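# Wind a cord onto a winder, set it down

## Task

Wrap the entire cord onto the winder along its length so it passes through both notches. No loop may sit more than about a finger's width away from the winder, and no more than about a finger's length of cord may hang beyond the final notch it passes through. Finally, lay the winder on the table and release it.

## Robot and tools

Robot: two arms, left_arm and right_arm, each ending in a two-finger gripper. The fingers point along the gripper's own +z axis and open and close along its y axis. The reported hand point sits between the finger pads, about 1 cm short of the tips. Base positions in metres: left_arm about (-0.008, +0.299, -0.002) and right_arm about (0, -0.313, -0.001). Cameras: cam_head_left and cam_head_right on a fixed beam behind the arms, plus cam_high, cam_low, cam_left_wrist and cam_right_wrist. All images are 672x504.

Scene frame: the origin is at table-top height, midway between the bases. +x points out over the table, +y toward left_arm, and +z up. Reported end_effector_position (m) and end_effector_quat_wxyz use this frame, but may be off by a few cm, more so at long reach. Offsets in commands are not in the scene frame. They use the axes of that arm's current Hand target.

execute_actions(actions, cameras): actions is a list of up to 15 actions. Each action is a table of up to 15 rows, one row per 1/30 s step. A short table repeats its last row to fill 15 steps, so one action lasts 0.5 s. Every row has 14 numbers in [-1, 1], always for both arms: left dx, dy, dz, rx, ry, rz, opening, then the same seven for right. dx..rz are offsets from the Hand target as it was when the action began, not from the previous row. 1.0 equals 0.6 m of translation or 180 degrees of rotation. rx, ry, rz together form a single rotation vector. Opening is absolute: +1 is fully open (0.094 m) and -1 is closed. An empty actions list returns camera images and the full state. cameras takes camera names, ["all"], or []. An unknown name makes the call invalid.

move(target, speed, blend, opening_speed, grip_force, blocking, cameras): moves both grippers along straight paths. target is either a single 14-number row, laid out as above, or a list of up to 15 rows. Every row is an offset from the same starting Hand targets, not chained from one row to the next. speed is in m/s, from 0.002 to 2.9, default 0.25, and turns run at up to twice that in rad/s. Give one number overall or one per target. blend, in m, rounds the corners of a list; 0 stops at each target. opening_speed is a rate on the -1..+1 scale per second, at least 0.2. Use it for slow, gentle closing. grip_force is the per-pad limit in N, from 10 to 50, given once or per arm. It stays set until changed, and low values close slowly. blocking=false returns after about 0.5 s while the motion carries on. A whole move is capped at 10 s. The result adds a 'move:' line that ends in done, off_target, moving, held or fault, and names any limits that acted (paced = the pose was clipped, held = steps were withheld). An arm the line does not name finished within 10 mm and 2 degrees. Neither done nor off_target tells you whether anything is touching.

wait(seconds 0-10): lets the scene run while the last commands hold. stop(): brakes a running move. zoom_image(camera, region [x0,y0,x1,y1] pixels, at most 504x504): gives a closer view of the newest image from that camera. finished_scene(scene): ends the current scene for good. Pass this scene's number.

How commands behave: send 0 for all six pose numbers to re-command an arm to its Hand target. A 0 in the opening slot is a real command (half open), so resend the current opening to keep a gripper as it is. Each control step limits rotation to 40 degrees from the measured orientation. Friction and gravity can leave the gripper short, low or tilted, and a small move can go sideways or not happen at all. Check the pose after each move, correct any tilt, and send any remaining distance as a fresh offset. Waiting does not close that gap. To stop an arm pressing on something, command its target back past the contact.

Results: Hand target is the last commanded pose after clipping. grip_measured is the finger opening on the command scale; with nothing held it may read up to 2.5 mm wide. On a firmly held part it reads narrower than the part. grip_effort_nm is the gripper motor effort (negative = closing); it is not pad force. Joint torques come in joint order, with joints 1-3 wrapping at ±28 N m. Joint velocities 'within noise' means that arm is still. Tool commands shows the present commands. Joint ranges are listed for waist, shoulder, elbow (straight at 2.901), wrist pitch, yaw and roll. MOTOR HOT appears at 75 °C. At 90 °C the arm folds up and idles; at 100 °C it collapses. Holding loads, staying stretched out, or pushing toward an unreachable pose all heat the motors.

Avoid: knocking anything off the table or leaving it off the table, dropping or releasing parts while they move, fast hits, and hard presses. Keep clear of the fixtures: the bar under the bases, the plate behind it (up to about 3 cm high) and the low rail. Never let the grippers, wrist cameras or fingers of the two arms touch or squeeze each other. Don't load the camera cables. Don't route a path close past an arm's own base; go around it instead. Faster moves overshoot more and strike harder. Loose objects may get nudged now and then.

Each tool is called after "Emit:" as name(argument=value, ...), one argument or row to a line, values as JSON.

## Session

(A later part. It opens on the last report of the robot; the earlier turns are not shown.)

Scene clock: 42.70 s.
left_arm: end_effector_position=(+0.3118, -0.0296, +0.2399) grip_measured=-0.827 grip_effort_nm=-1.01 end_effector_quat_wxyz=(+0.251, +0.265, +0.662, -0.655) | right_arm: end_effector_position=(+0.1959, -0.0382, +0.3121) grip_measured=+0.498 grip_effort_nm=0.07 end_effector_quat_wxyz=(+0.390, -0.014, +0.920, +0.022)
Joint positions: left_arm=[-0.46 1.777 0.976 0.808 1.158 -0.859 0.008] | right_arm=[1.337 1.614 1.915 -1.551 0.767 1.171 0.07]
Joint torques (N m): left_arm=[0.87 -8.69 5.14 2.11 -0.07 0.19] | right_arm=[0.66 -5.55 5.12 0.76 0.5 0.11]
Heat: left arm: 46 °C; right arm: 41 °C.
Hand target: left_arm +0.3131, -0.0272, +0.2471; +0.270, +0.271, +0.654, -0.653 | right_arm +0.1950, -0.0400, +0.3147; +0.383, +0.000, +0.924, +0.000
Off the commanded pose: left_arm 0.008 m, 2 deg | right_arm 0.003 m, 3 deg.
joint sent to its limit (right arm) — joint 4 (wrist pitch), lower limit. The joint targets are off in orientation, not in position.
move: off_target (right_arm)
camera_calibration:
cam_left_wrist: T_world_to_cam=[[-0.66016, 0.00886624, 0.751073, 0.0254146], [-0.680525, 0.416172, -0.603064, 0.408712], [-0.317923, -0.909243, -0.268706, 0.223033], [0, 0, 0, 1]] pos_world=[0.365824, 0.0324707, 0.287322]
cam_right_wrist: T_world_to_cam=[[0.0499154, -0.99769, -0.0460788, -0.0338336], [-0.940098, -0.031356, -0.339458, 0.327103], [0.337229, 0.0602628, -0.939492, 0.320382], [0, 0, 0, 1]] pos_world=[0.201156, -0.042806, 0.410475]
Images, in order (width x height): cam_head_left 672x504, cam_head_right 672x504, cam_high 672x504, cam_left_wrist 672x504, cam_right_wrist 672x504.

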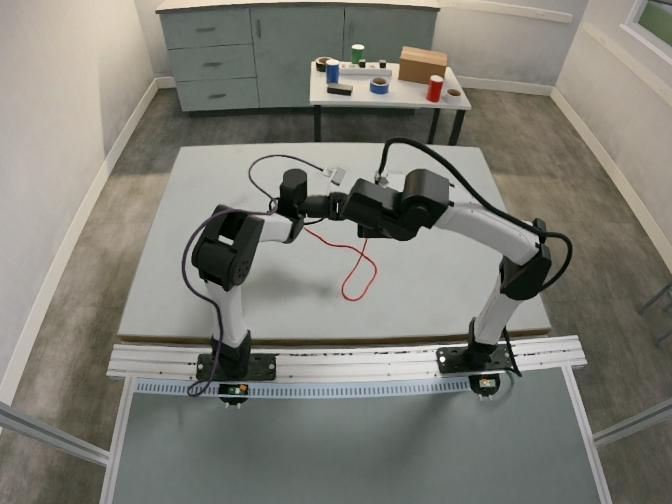

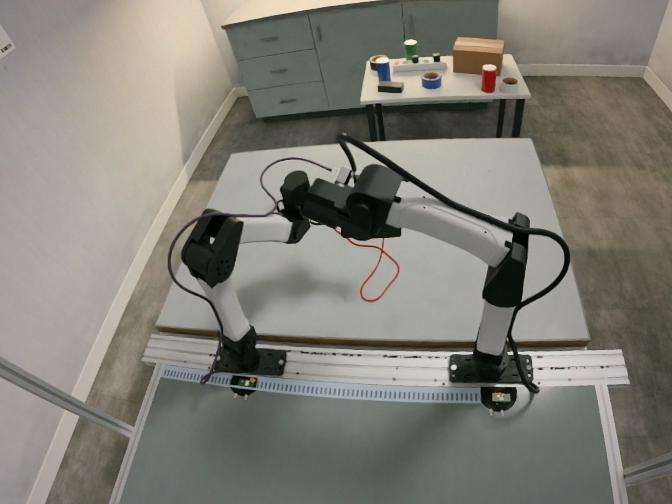

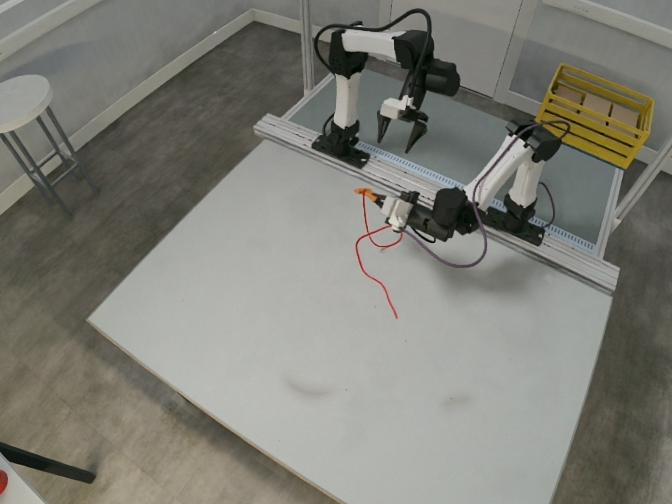

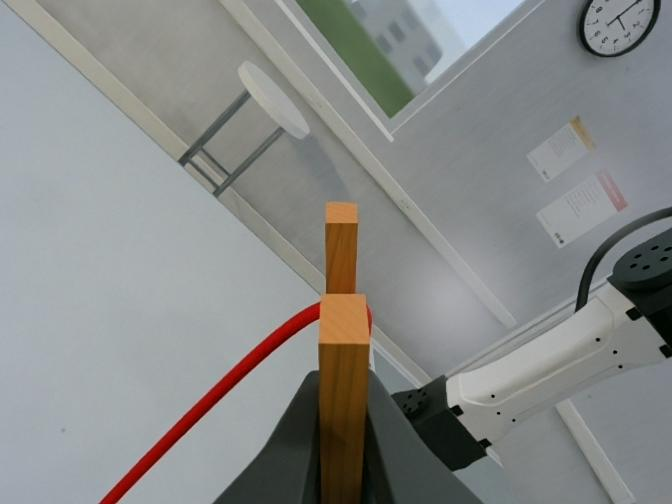

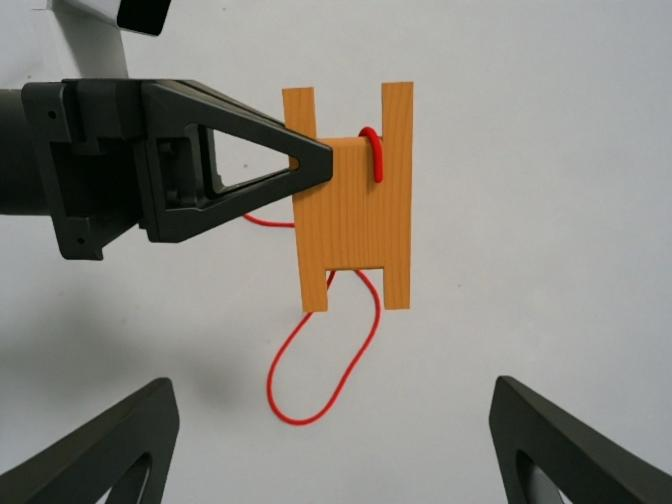

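Emit:
zoom_image(
  camera="cam_head_left",
  region=[290, 190, 420, 310],
)

Emit:
zoom_image(
  camera="cam_high",
  region=[320, 170, 440, 330],
)

Emit:
zoom_image(
  camera="cam_low",
  region=[240, 180, 400, 310],
)

Scaled by 3.877 from the camera's 672x504 image, which has a finer 960x720 frame.

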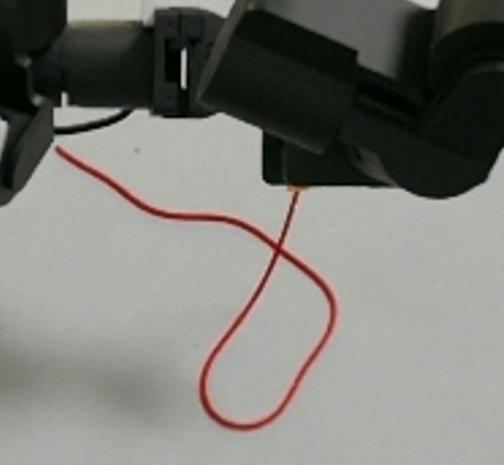

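Scaled by 3.150 from the camera's 672x504 image, which has a finer 960x720 frame.

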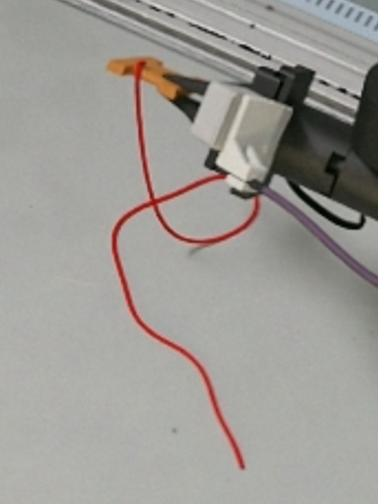

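This scene's latest camera images include none from cam_low. They are from: cam_head_left, cam_head_right, cam_high, cam_left_wrist, cam_right_wrist. cam_low's image comes with the result of a call that names it in "cameras".

Emit:
move(
  target=[
    [0,0,0,0,0,0,-1,0.0471,-0.2167,0.106,-0.472,-0.1954,-0.1954,0.8],
    [0,0,0,0,0,0,-1,0.0884,-0.1667,0.3477,-0.472,-0.1954,-0.1954,0.8],
  ],
  speed=0.3,
  blend=[0.04,0],
  cameras=["cam_right_wrist","cam_left_wrist","cam_low","cam_head_left","cam_high"],
)

Scene clock: 48.60 s.
left_arm: end_effector_position=(+0.3118, -0.0296, +0.2399) grip_measured=-0.827 grip_effort_nm=-1.01 end_effector_quat_wxyz=(+0.251, +0.265, +0.662, -0.655) | right_arm: end_effector_position=(+0.3021, -0.1418, +0.1256) grip_measured=+0.799 grip_effort_nm=0.06 end_effector_quat_wxyz=(+0.491, -0.488, +0.519, +0.502)
Joint positions: left_arm=[-0.46 1.777 0.976 0.808 1.158 -0.859 0.008] | right_arm=[-0.005 1.778 0.737 0.162 -1.561 -0.851 0.084]
Joint torques (N m): left_arm=[0.87 -8.66 5.12 2.11 -0.08 0.18] | right_arm=[1.03 -5.93 5.29 1.14 -0.53 -0.29]
Heat: left arm: 46 °C; right arm: 42 °C.
Hand target: left_arm +0.3131, -0.0272, +0.2471; +0.270, +0.271, +0.654, -0.653 | right_arm +0.3050, -0.1402, +0.1297; +0.500, -0.500, +0.500, +0.500
Off the commanded pose: left_arm 0.008 m, 2 deg | right_arm 0.005 m, 3 deg.
joint sent to its limit (right arm) — joint 5 (wrist yaw), lower limit. The joint targets still meet the commanded pose.
move: off_target (right_arm)
camera_calibration:
cam_left_wrist: T_world_to_cam=[[-0.66016, 0.00886624, 0.751073, 0.0254146], [-0.680525, 0.416172, -0.603064, 0.408712], [-0.317923, -0.909243, -0.268706, 0.223033], [0, 0, 0, 1]] pos_world=[0.365824, 0.0324707, 0.287322]
cam_right_wrist: T_world_to_cam=[[0.998764, -0.00282263, -0.0496166, -0.296212], [-0.0455313, -0.45209, -0.89081, 0.0997656], [-0.0199167, 0.891968, -0.45166, 0.280224], [0, 0, 0, 1]] pos_world=[0.30597, -0.205684, 0.200741]
Images, in order (width x height): cam_head_left 672x504, cam_high 672x504, cam_low 672x504, cam_left_wrist 672x504, cam_right_wrist 672x504.

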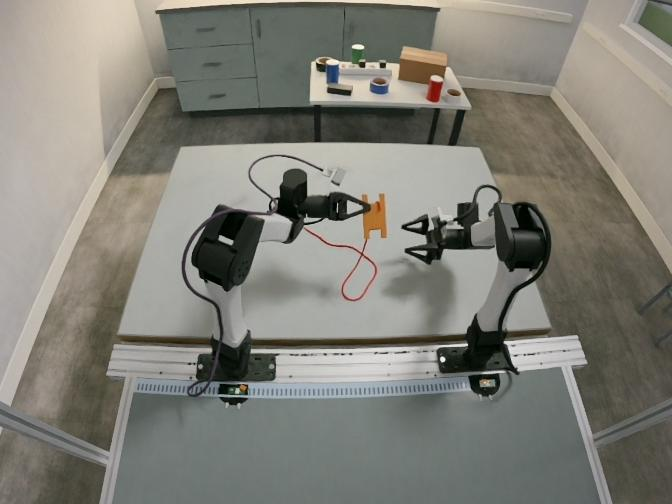

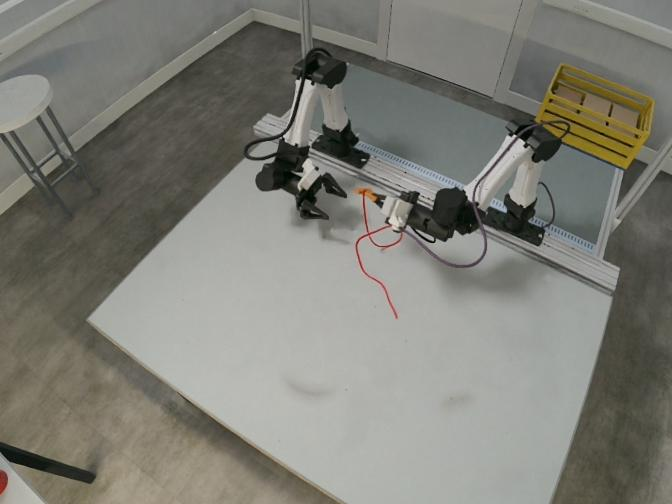

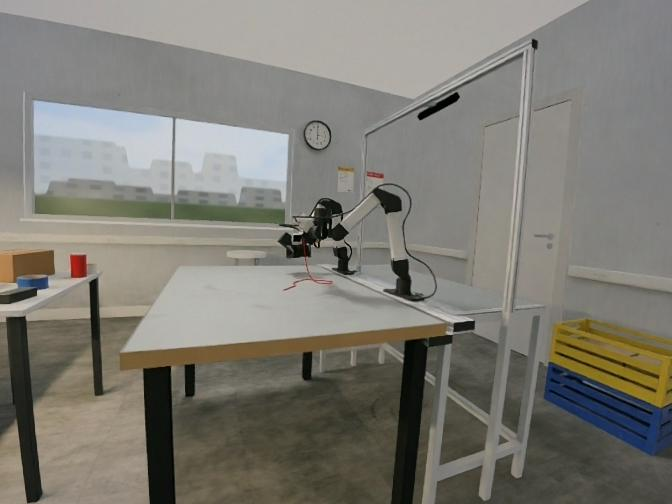

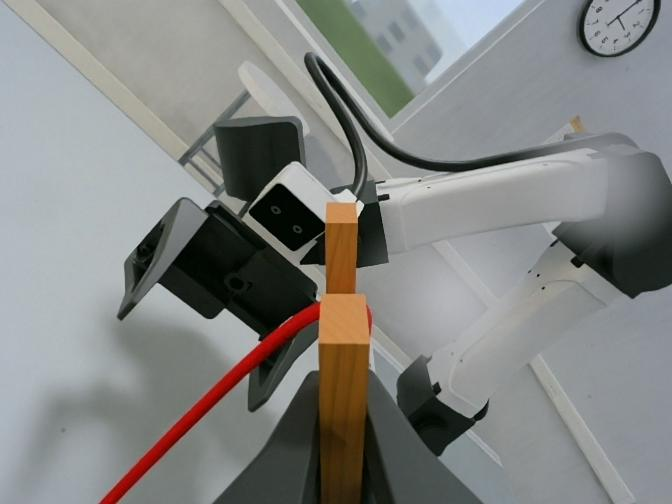

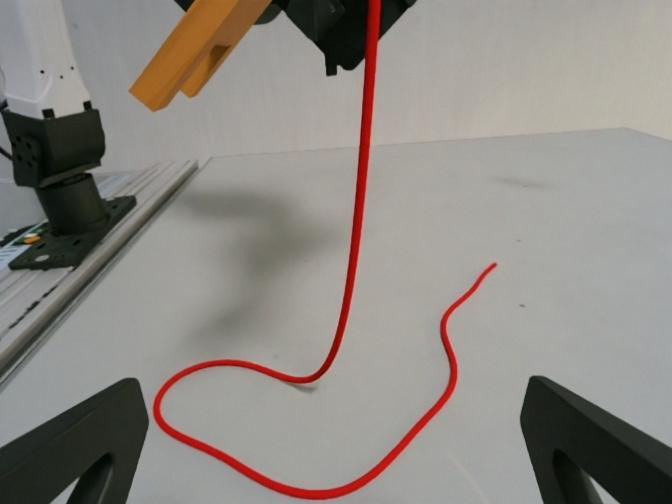

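Emit:
move(
  target=[
    [0,0,0,0,0,0,-1,0,-0.0158,0.197,0,0,0,0.8],
    [0,0,0,0,0,0,-1,0,-0.0158,0.197,0,0,0,-0.9],
  ],
  speed=0.2,
  cameras=["cam_right_wrist","cam_left_wrist"],
)

Scene clock: 51.70 s.
left_arm: end_effector_position=(+0.3128, -0.0283, +0.2399) grip_measured=-0.827 grip_effort_nm=-1.01 end_effector_quat_wxyz=(+0.252, +0.264, +0.662, -0.654) | right_arm: end_effector_position=(+0.3166, -0.0234, +0.1329) grip_measured=-0.898 grip_effort_nm=-0.09 end_effector_quat_wxyz=(+0.499, -0.501, +0.500, +0.500)
Joint positions: left_arm=[-0.456 1.777 0.976 0.808 1.159 -0.859 0.008] | right_arm=[0.356 1.994 0.739 1.262 -1.225 -0.008 0.005]
Joint torques (N m): left_arm=[0.57 -8.72 5.18 2.1 -0.09 0.18] | right_arm=[0.92 -6.84 2.84 1.79 0.1 -0.02]
Heat: left arm: 46 °C; right arm: 42 °C.
Hand target: left_arm +0.3131, -0.0272, +0.2472; +0.270, +0.271, +0.654, -0.653 | right_arm +0.3145, -0.0220, +0.1297; +0.500, -0.500, +0.500, +0.500
Off the commanded pose: left_arm 0.007 m, 2 deg | right_arm 0.004 m, 0 deg.
move: done
camera_calibration:
cam_left_wrist: T_world_to_cam=[[-0.660211, 0.00719512, 0.751046, 0.0260152], [-0.681608, 0.414284, -0.60314, 0.409159], [-0.315486, -0.910119, -0.268611, 0.22367], [0, 0, 0, 1]] pos_world=[0.366626, 0.0338706, 0.287322]
cam_right_wrist: T_world_to_cam=[[0.999789, 0.0192895, -0.00700674, -0.31543], [0.00228017, -0.443708, -0.896169, 0.14629], [-0.0203956, 0.895964, -0.443658, 0.177342], [0, 0, 0, 1]] pos_world=[0.318647, -0.0878977, 0.207569]
Images, in order (width x height): cam_left_wrist 672x504, cam_right_wrist 672x504.

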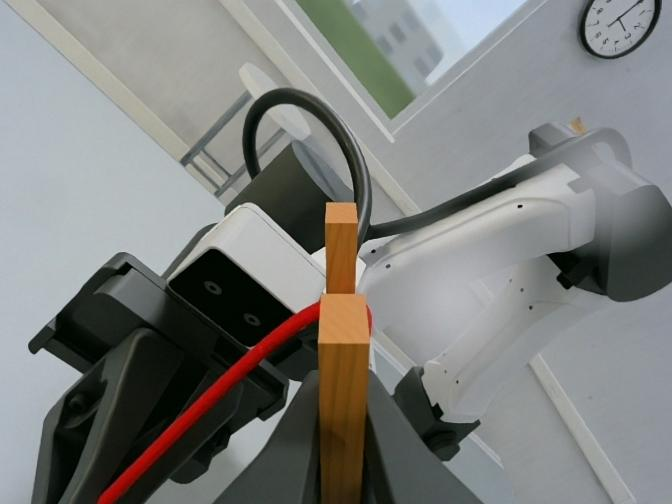

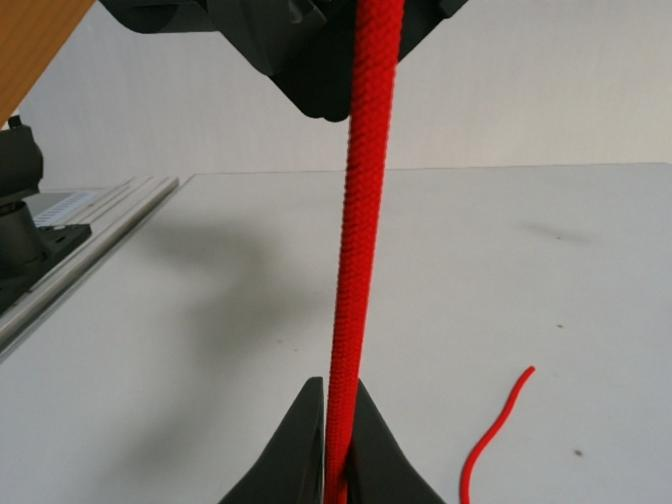

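Emit:
move(
  target=[
    [0,0,0,0,0,0,-1,0.0245,0.0908,-0.03,0,0,0,-0.92],
    [0,0,0,0,0,0,-1,-0.0505,0.2075,-0.03,0,0,0,-0.92],
    [0,0,0,0,0,0,-1,-0.1788,0.249,-0.03,0,0,0,-0.92],
  ],
  speed=0.12,
  blend=[0.04,0.04,0],
  cameras=["cam_right_wrist","cam_left_wrist","cam_head_left","cam_high"],
)

Emit:
zoom_image(
  camera="cam_head_left",
  region=[310, 170, 430, 290],
)

Scene clock: 55.13 s.
left_arm: end_effector_position=(+0.2921, -0.0307, +0.2416) grip_measured=-0.827 grip_effort_nm=-1.01 end_effector_quat_wxyz=(+0.214, +0.296, +0.649, -0.668) | right_arm: end_effector_position=(+0.1805, -0.0454, +0.2127) grip_measured=-0.918 grip_effort_nm=-0.09 end_effector_quat_wxyz=(+0.486, -0.466, +0.554, +0.490)
Joint positions: left_arm=[-0.468 1.772 0.976 0.815 1.254 -0.876 0.008] | right_arm=[0.523 1.046 0.348 0.628 -0.972 0.017 0.004]
Joint torques (N m): left_arm=[1.84 -8.59 4.93 1.95 -0.97 0.37] | right_arm=[2.29 -3.93 8.1 1.98 -0.64 -0.32]
Heat: left arm: 46 °C; right arm: 43 °C.
Hand target: left_arm +0.3131, -0.0271, +0.2473; +0.271, +0.271, +0.654, -0.653 | right_arm +0.1651, -0.0399, +0.2370; +0.500, -0.500, +0.500, +0.500
Off the commanded pose: left_arm 0.022 m, 7 deg | right_arm 0.029 m, 8 deg.
move: off_target (left_arm, right_arm); blend cut to 0.0296 m at target 1
camera_calibration:
cam_left_wrist: T_world_to_cam=[[-0.648714, 0.076172, 0.75721, 0.00826313], [-0.63932, 0.485208, -0.596526, 0.385289], [-0.412843, -0.871075, -0.266063, 0.244467], [0, 0, 0, 1]] pos_world=[0.35261, 0.0253748, 0.288621]
cam_right_wrist: T_world_to_cam=[[0.992894, -0.0684813, -0.0973267, -0.161995], [-0.118218, -0.473655, -0.87274, 0.223664], [0.013667, 0.878044, -0.478385, 0.230159], [0, 0, 0, 1]] pos_world=[0.184139, -0.107244, 0.289539]
Images, in order (width x height): cam_head_left 672x504, cam_high 672x504, cam_left_wrist 672x504, cam_right_wrist 672x504.

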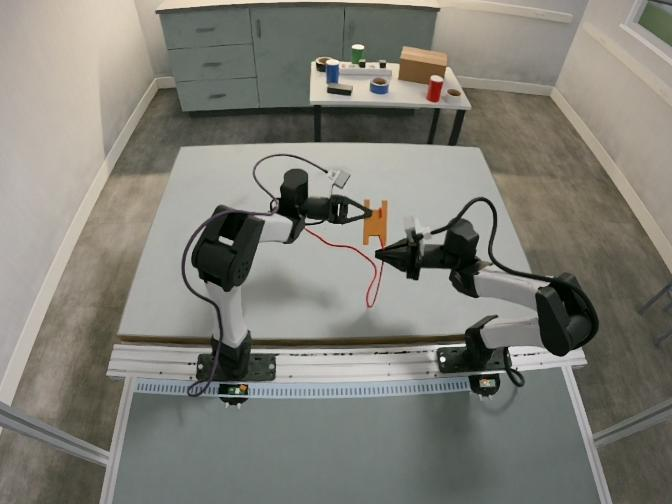

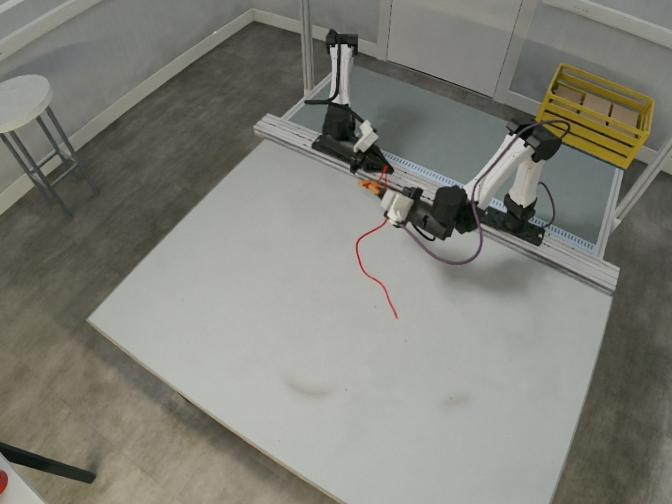

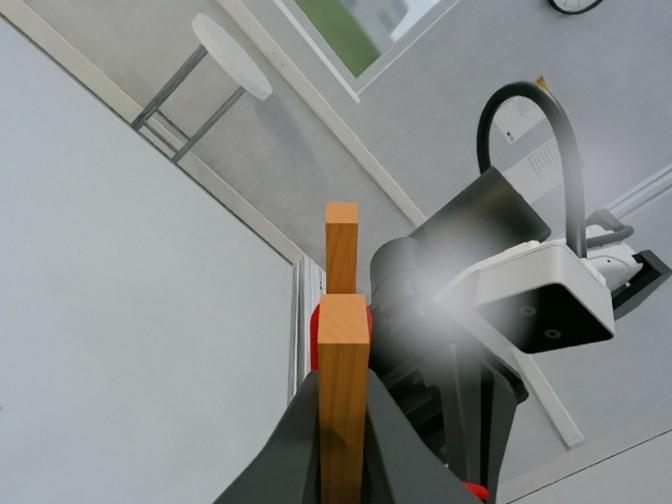

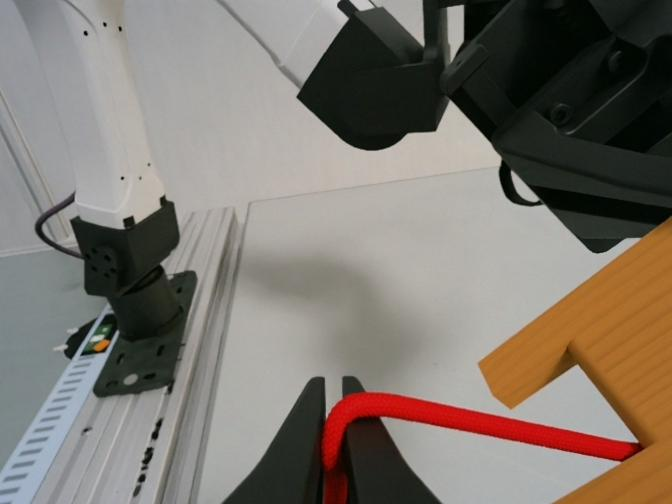

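Scaled by 4.200 from the camera's 672x504 image, which has a finer 960x720 frame.

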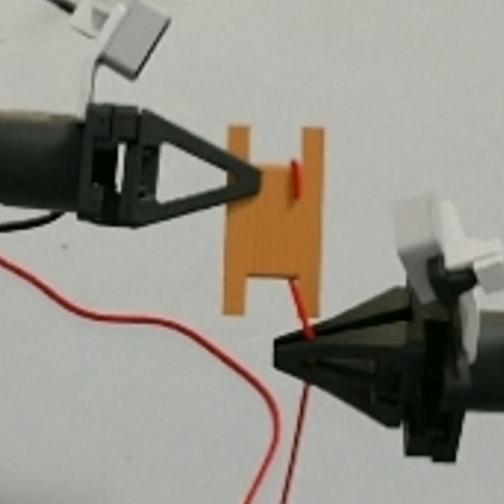

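Emit:
move(
  target=[
    [0,0,0,0,0,0,-1,0,0,0.02,0,0,0,-0.87],
    [0,0,0,0,0,0,-1,-0.138,-0.0415,0.02,0,0,0,-0.87],
    [0,0,0,0,0,0,-1,-0.23,-0.1415,0.02,0,0,0,-0.87],
    [0,0,0,0,0,0,-1,-0.2467,-0.275,0.02,0,0,0,-0.87],
    [0,0,0,0,0,0,-1,-0.1717,-0.3915,0.02,0,0,0,-0.87],
    [0,0,0,0,0,0,-1,-0.038,-0.4415,0.02,0,0,0,-0.87],
  ],
  speed=0.12,
  blend=[0.01,0.03,0.03,0.03,0.03,0],
  cameras=["cam_right_wrist","cam_left_wrist","cam_head_left","cam_high"],
)

Emit:
zoom_image(
  camera="cam_head_left",
  region=[310, 150, 430, 270],
)

Scene clock: 60.27 s.
left_arm: end_effector_position=(+0.3096, -0.0300, +0.2418) grip_measured=-0.827 grip_effort_nm=-1.01 end_effector_quat_wxyz=(+0.249, +0.266, +0.660, -0.657) | right_arm: end_effector_position=(+0.4291, -0.0248, +0.2662) grip_measured=-0.871 grip_effort_nm=0.06 end_effector_quat_wxyz=(+0.503, -0.502, +0.498, +0.497)
Joint positions: left_arm=[-0.462 1.772 0.974 0.815 1.162 -0.87 0.008] | right_arm=[0.266 1.989 1.419 0.595 -1.312 -0.002 0.006]
Joint torques (N m): left_arm=[1.05 -8.25 5.3 2.05 -0.13 0.3] | right_arm=[-0.28 -9.05 4.74 1.58 -0.08 0]
Heat: left arm: 46 °C; right arm: 43 °C.
Hand target: left_arm +0.3131, -0.0272, +0.2473; +0.271, +0.271, +0.654, -0.653 | right_arm +0.4299, -0.0278, +0.2597; +0.500, -0.500, +0.500, +0.500
Off the commanded pose: left_arm 0.007 m, 3 deg | right_arm 0.007 m, 1 deg.
move: off_target (left_arm); blend cut to 0.0064 m at target 1
camera_calibration:
cam_left_wrist: T_world_to_cam=[[-0.65738, 0.0157604, 0.753395, 0.0212516], [-0.67992, 0.418655, -0.602027, 0.408278], [-0.3249, -0.908009, -0.264499, 0.223599], [0, 0, 0, 1]] pos_world=[0.364214, 0.0317679, 0.288925]
cam_right_wrist: T_world_to_cam=[[0.999861, 0.0162514, 0.00375507, -0.429963], [0.0105272, -0.44023, -0.897823, 0.261794], [-0.0129378, 0.897738, -0.44034, 0.235985], [0, 0, 0, 1]] pos_world=[0.4302, -0.0896159, 0.340573]
Images, in order (width x height): cam_head_left 672x504, cam_high 672x504, cam_left_wrist 672x504, cam_right_wrist 672x504.

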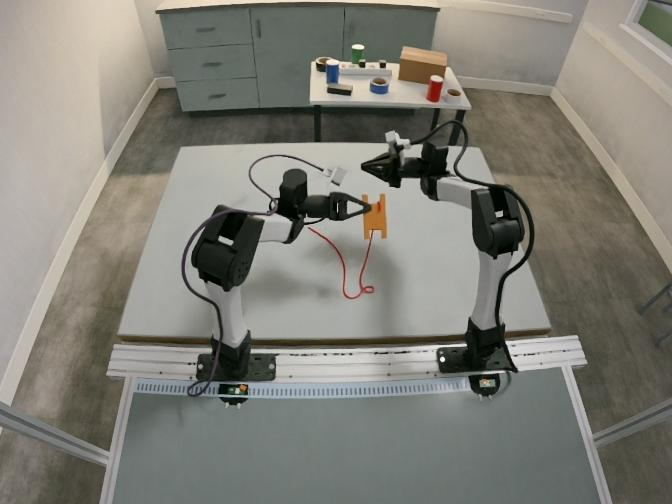

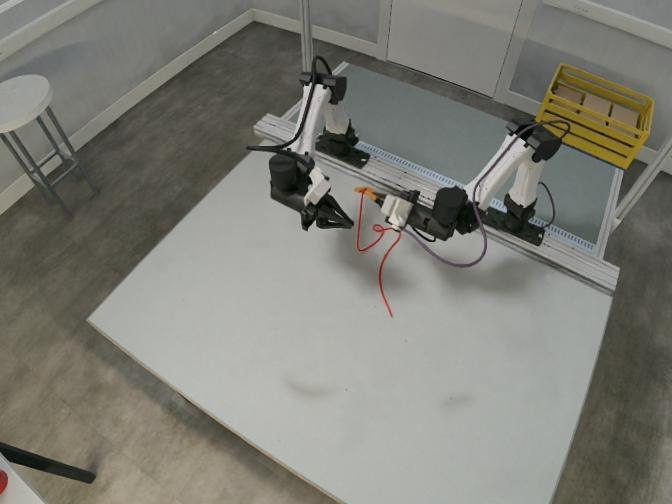

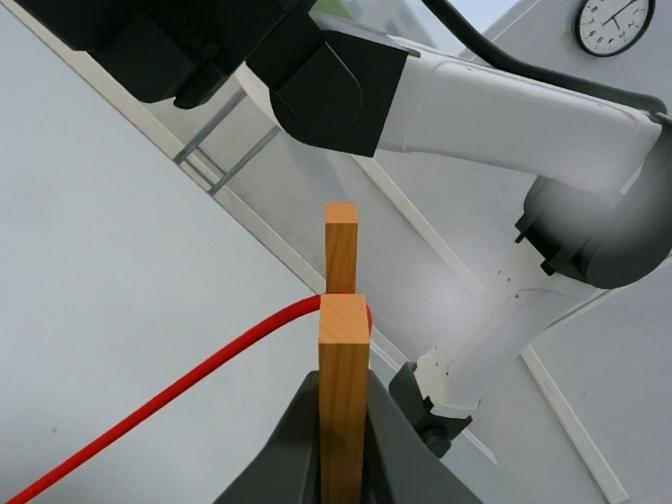

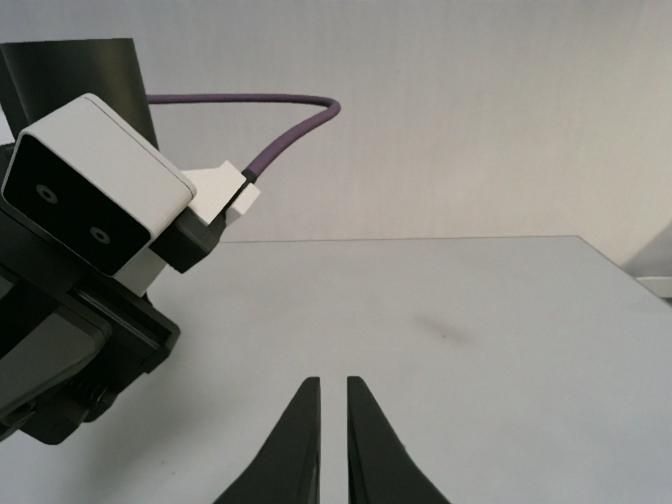

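Scaled by 4.200 from the camera's 672x504 image, which has a finer 960x720 frame.

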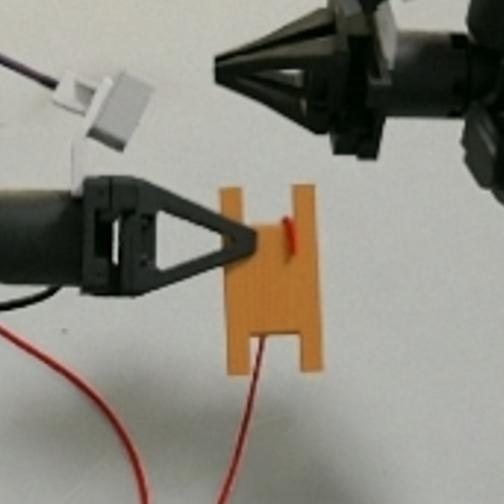

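Emit:
move(
  target=[
    [0,0,0,0,0,0,-1,0,0,-0.22,0,0,0,0.8],
    [0,0,0,0,0,0,-1,0.215,0.196,-0.22,0,0,0,0.8],
    [0,0,0,0,0,0,-1,0.215,0.196,-0.002,0,0,0,0.8],
    [0,0,0,0,0,0,-1,0.215,0.196,-0.002,0,0,0,-0.905],
  ],
  speed=0.25,
  blend=[0.02,0.02,0,0],
  cameras=["cam_right_wrist"],
)

Scene clock: 64.10 s.
left_arm: end_effector_position=(+0.3096, -0.0300, +0.2418) grip_measured=-0.827 grip_effort_nm=-1.00 end_effector_quat_wxyz=(+0.249, +0.266, +0.660, -0.657) | right_arm: end_effector_position=(+0.3112, -0.0300, +0.1314) grip_measured=-0.903 grip_effort_nm=-0.09 end_effector_quat_wxyz=(+0.494, -0.501, +0.503, +0.502)
Joint positions: left_arm=[-0.462 1.772 0.974 0.815 1.162 -0.87 0.008] | right_arm=[0.342 1.98 0.71 1.267 -1.244 -0.008 0.005]
Joint torques (N m): left_arm=[1.06 -8.27 5.33 2.04 -0.11 0.31] | right_arm=[0.59 -6.74 3.73 1.74 0.11 0]
Heat: left arm: 45 °C; right arm: 43 °C.
Hand target: left_arm +0.3131, -0.0272, +0.2473; +0.271, +0.271, +0.654, -0.653 | right_arm +0.3124, -0.0292, +0.1308; +0.500, -0.500, +0.500, +0.500
Off the commanded pose: left_arm 0.007 m, 3 deg | right_arm 0.002 m, 1 deg.
move: off_target (left_arm)
camera_calibration:
cam_right_wrist: T_world_to_cam=[[0.999567, 0.0238611, -0.0172282, -0.308358], [-0.00475969, -0.446613, -0.894715, 0.143848], [-0.0290433, 0.894409, -0.446306, 0.185466], [0, 0, 0, 1]] pos_world=[0.314295, -0.0942803, 0.206165]
Images, in order (width x height): cam_right_wrist 672x504.

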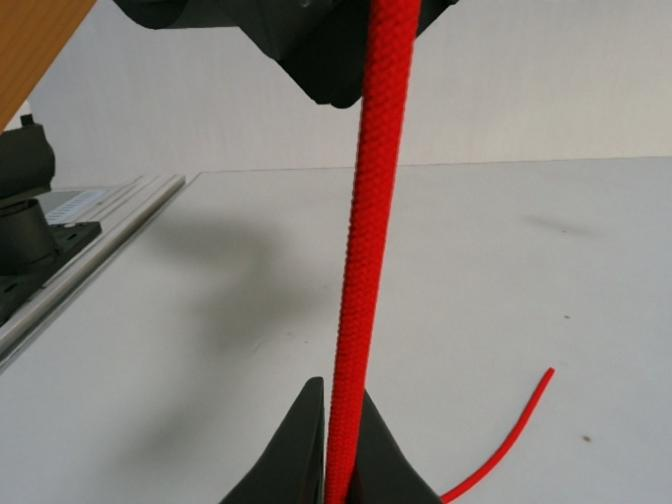

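Emit:
move(
  target=[
    [0,0,0,0,0,0,-1,0.031,0.087,-0.01,0,0,0,-0.905],
    [0,0,0,0,0,0,-1,-0.0487,0.204,-0.01,0,0,0,-0.905],
    [0,0,0,0,0,0,-1,-0.177,0.2457,-0.01,0,0,0,-0.905],
  ],
  speed=0.12,
  blend=[0.025,0.04,0],
  cameras=["cam_right_wrist","cam_head_left"],
)

Emit:
zoom_image(
  camera="cam_head_left",
  region=[310, 170, 430, 290],
)

Scene clock: 67.27 s.
left_arm: end_effector_position=(+0.3095, -0.0300, +0.2418) grip_measured=-0.827 grip_effort_nm=-1.01 end_effector_quat_wxyz=(+0.249, +0.266, +0.660, -0.657) | right_arm: end_effector_position=(+0.1642, -0.0372, +0.2258) grip_measured=-0.903 grip_effort_nm=-0.10 end_effector_quat_wxyz=(+0.486, -0.494, +0.513, +0.506)
Joint positions: left_arm=[-0.462 1.772 0.974 0.815 1.162 -0.869 0.008] | right_arm=[0.563 1.047 0.364 0.668 -1.017 0.011 0.005]
Joint torques (N m): left_arm=[1.06 -8.28 5.3 2.04 -0.12 0.29] | right_arm=[0.99 -2.84 7.64 1.55 0.11 -0.27]
Heat: left arm: 45 °C; right arm: 43 °C.
Hand target: left_arm +0.3131, -0.0272, +0.2473; +0.271, +0.271, +0.654, -0.653 | right_arm +0.1650, -0.0351, +0.2370; +0.500, -0.500, +0.500, +0.500
Off the commanded pose: left_arm 0.007 m, 3 deg | right_arm 0.011 m, 2 deg.
move: off_target (left_arm, right_arm)
camera_calibration:
cam_right_wrist: T_world_to_cam=[[0.998766, 0.0177539, -0.0463798, -0.153139], [-0.0333109, -0.453167, -0.890803, 0.22801], [-0.036833, 0.891249, -0.452017, 0.23215], [0, 0, 0, 1]] pos_world=[0.169096, -0.100858, 0.300945]
Images, in order (width x height): cam_head_left 672x504, cam_right_wrist 672x504.

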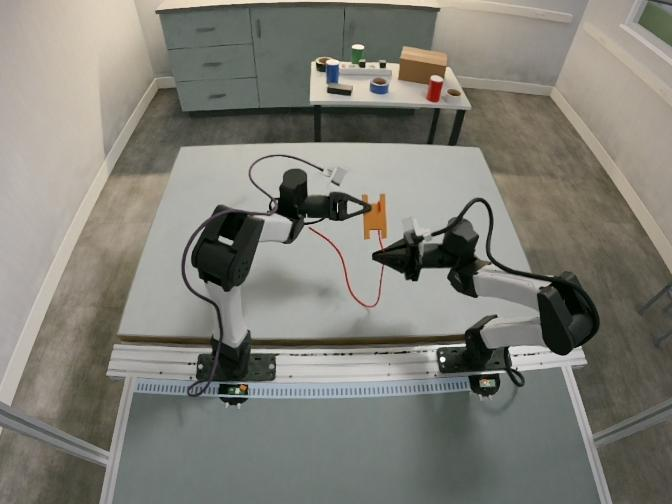

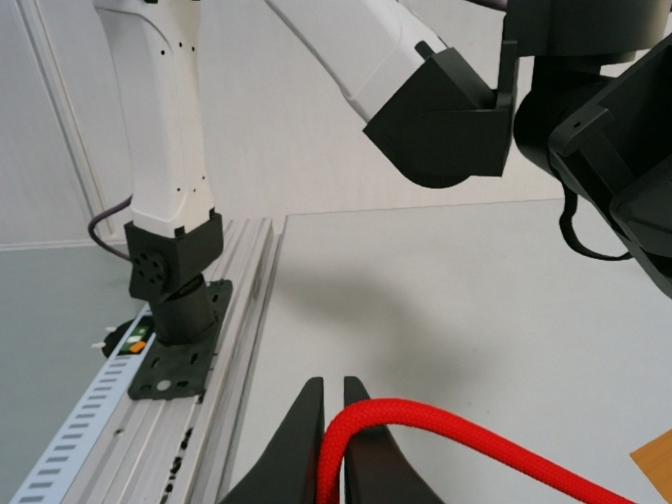

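Scaled by 4.200 from the camera's 672x504 image, which has a finer 960x720 frame.

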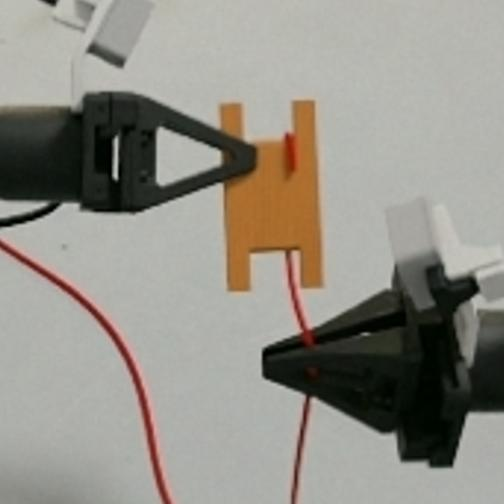

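Emit:
move(
  target=[
    [0,0,0,0,0,0,-1,-0.138,-0.0415,0.013,0,0,0,-0.91],
    [0,0,0,0,0,0,-1,-0.23,-0.1415,0.013,0,0,0,-0.91],
    [0,0,0,0,0,0,-1,-0.2467,-0.275,0.013,0,0,0,-0.91],
    [0,0,0,0,0,0,-1,-0.1717,-0.3915,0.013,0,0,0,-0.91],
    [0,0,0,0,0,0,-1,-0.038,-0.4415,0.013,0,0,0,-0.91],
  ],
  speed=0.1,
  blend=[0.03,0.03,0.03,0.03,0],
  cameras=["cam_right_wrist","cam_left_wrist","cam_head_left"],
)

Emit:
zoom_image(
  camera="cam_head_left",
  region=[310, 150, 430, 270],
)

Scene clock: 72.93 s.
left_arm: end_effector_position=(+0.3653, -0.0088, +0.2400) grip_measured=-0.827 grip_effort_nm=-1.00 end_effector_quat_wxyz=(+0.326, +0.162, +0.694, -0.621) | right_arm: end_effector_position=(+0.3890, -0.0234, +0.2703) grip_measured=-0.909 grip_effort_nm=-0.06 end_effector_quat_wxyz=(-0.442, +0.540, -0.464, -0.546)
Joint positions: left_arm=[-0.413 1.777 0.981 0.786 0.936 -0.883 0.008] | right_arm=[0.28 1.945 1.425 0.406 -1.478 -0.102 0.004]
Joint torques (N m): left_arm=[-2.22 -8.77 4.82 2.42 2.04 0.51] | right_arm=[-2.22 -7.24 5.78 1.76 1.38 -0.17]
Heat: left arm: 45 °C; right arm: 45 °C.
Hand target: left_arm +0.3132, -0.0272, +0.2472; +0.271, +0.271, +0.654, -0.653 | right_arm +0.4298, -0.0272, +0.2596; -0.500, +0.500, -0.500, -0.500
Off the commanded pose: left_arm 0.056 m, 15 deg | right_arm 0.042 m, 10 deg.
move: off_target (left_arm, right_arm)
camera_calibration:
cam_left_wrist: T_world_to_cam=[[-0.612978, -0.160322, 0.773663, 0.0362657], [-0.786635, 0.215435, -0.578613, 0.467705], [-0.0739094, -0.963268, -0.258172, 0.166779], [0, 0, 0, 1]] pos_world=[0.40247, 0.0657073, 0.285621]
cam_right_wrist: T_world_to_cam=[[0.979955, 0.196068, -0.0352802, -0.367325], [0.057882, -0.449678, -0.891313, 0.246092], [-0.190623, 0.871405, -0.452013, 0.307672], [0, 0, 0, 1]] pos_world=[0.404367, -0.0854238, 0.345458]
Images, in order (width x height): cam_head_left 672x504, cam_left_wrist 672x504, cam_right_wrist 672x504.

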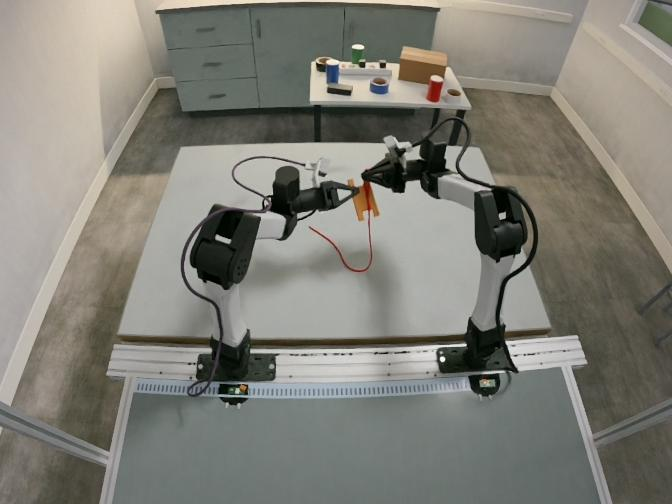

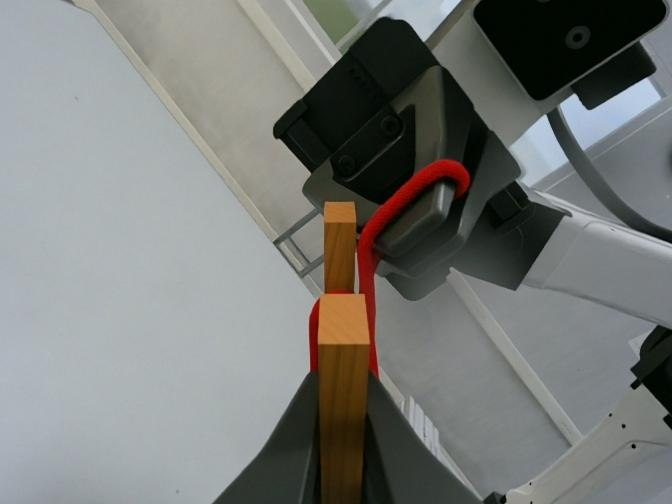

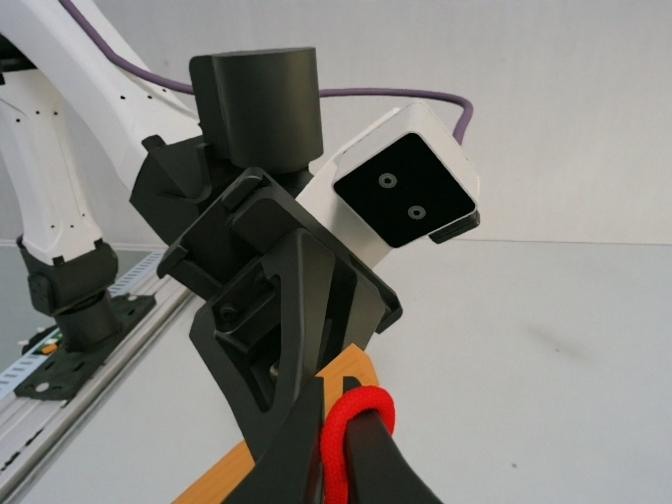

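Scaled by 4.200 from the camera's 672x504 image, which has a finer 960x720 frame.

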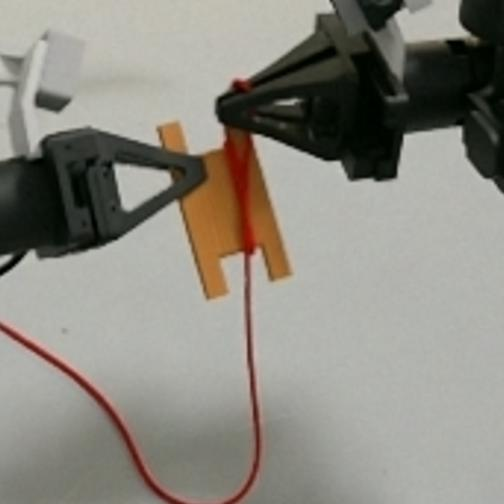

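Emit:
move(
  target=[0,0,0,0,0,0,-1,0,0,0,0,0,0,-0.893],
  speed=0.1,
  cameras=["cam_right_wrist","cam_left_wrist","cam_head_left"],
)

Emit:
zoom_image(
  camera="cam_head_left",
  region=[310, 150, 430, 270],
)

Scene clock: 85.63 s.
left_arm: end_effector_position=(+0.3339, -0.0225, +0.2387) grip_measured=-0.827 grip_effort_nm=-1.00 end_effector_quat_wxyz=(+0.284, +0.222, +0.677, -0.641) | right_arm: end_effector_position=(+0.4131, -0.0262, +0.2648) grip_measured=-0.893 grip_effort_nm=-0.01 end_effector_quat_wxyz=(-0.476, +0.520, -0.482, -0.520)
Joint positions: left_arm=[-0.442 1.777 0.973 0.805 1.062 -0.869 0.008] | right_arm=[0.265 1.98 1.413 0.562 -1.395 -0.015 0.005]
Joint torques (N m): left_arm=[-0.53 -8.66 5.52 2.19 0.86 0.32] | right_arm=[-0.35 -8.75 5.08 1.66 0.78 -0.01]
Heat: left arm: 46 °C; right arm: 45 °C.
Hand target: left_arm +0.3132, -0.0272, +0.2472; +0.271, +0.271, +0.654, -0.653 | right_arm +0.4298, -0.0272, +0.2596; -0.500, +0.500, -0.500, -0.500
Off the commanded pose: left_arm 0.023 m, 7 deg | right_arm 0.018 m, 5 deg.
move: off_target (left_arm, right_arm)
camera_calibration:
cam_left_wrist: T_world_to_cam=[[-0.645691, -0.0649702, 0.76083, 0.0320234], [-0.732402, 0.334581, -0.592994, 0.433225], [-0.216032, -0.940125, -0.26362, 0.200236], [0, 0, 0, 1]] pos_world=[0.381229, 0.0453785, 0.285322]
cam_right_wrist: T_world_to_cam=[[0.995057, 0.0984552, -0.012995, -0.405355], [0.0322768, -0.444376, -0.895259, 0.250293], [-0.0939175, 0.890414, -0.445357, 0.270922], [0, 0, 0, 1]] pos_world=[0.420717, -0.090099, 0.339467]
Images, in order (width x height): cam_head_left 672x504, cam_left_wrist 672x504, cam_right_wrist 672x504.

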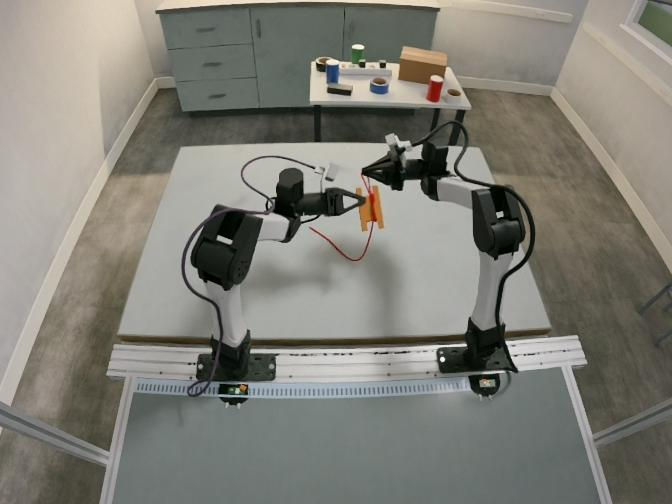

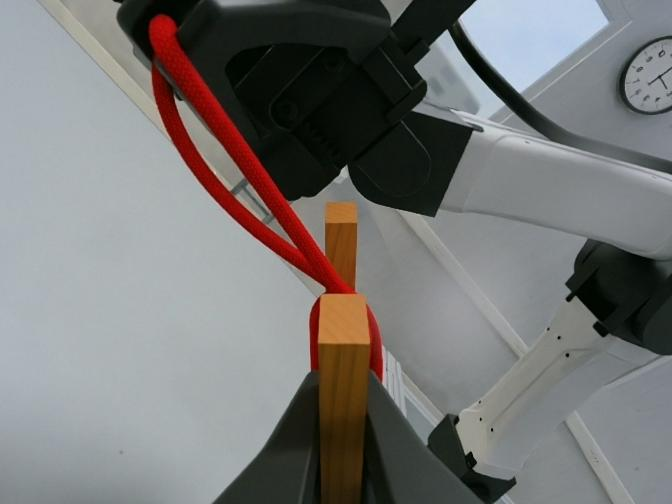

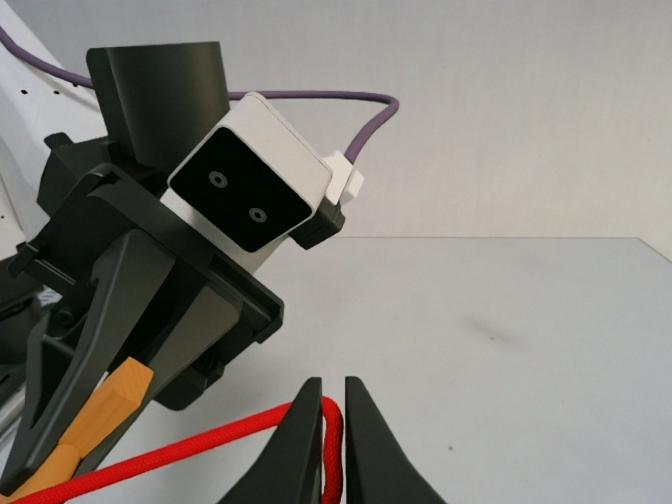

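Scaled by 4.200 from the camera's 672x504 image, which has a finer 960x720 frame.

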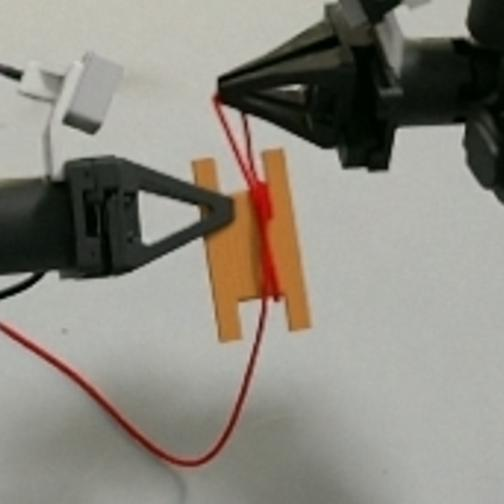

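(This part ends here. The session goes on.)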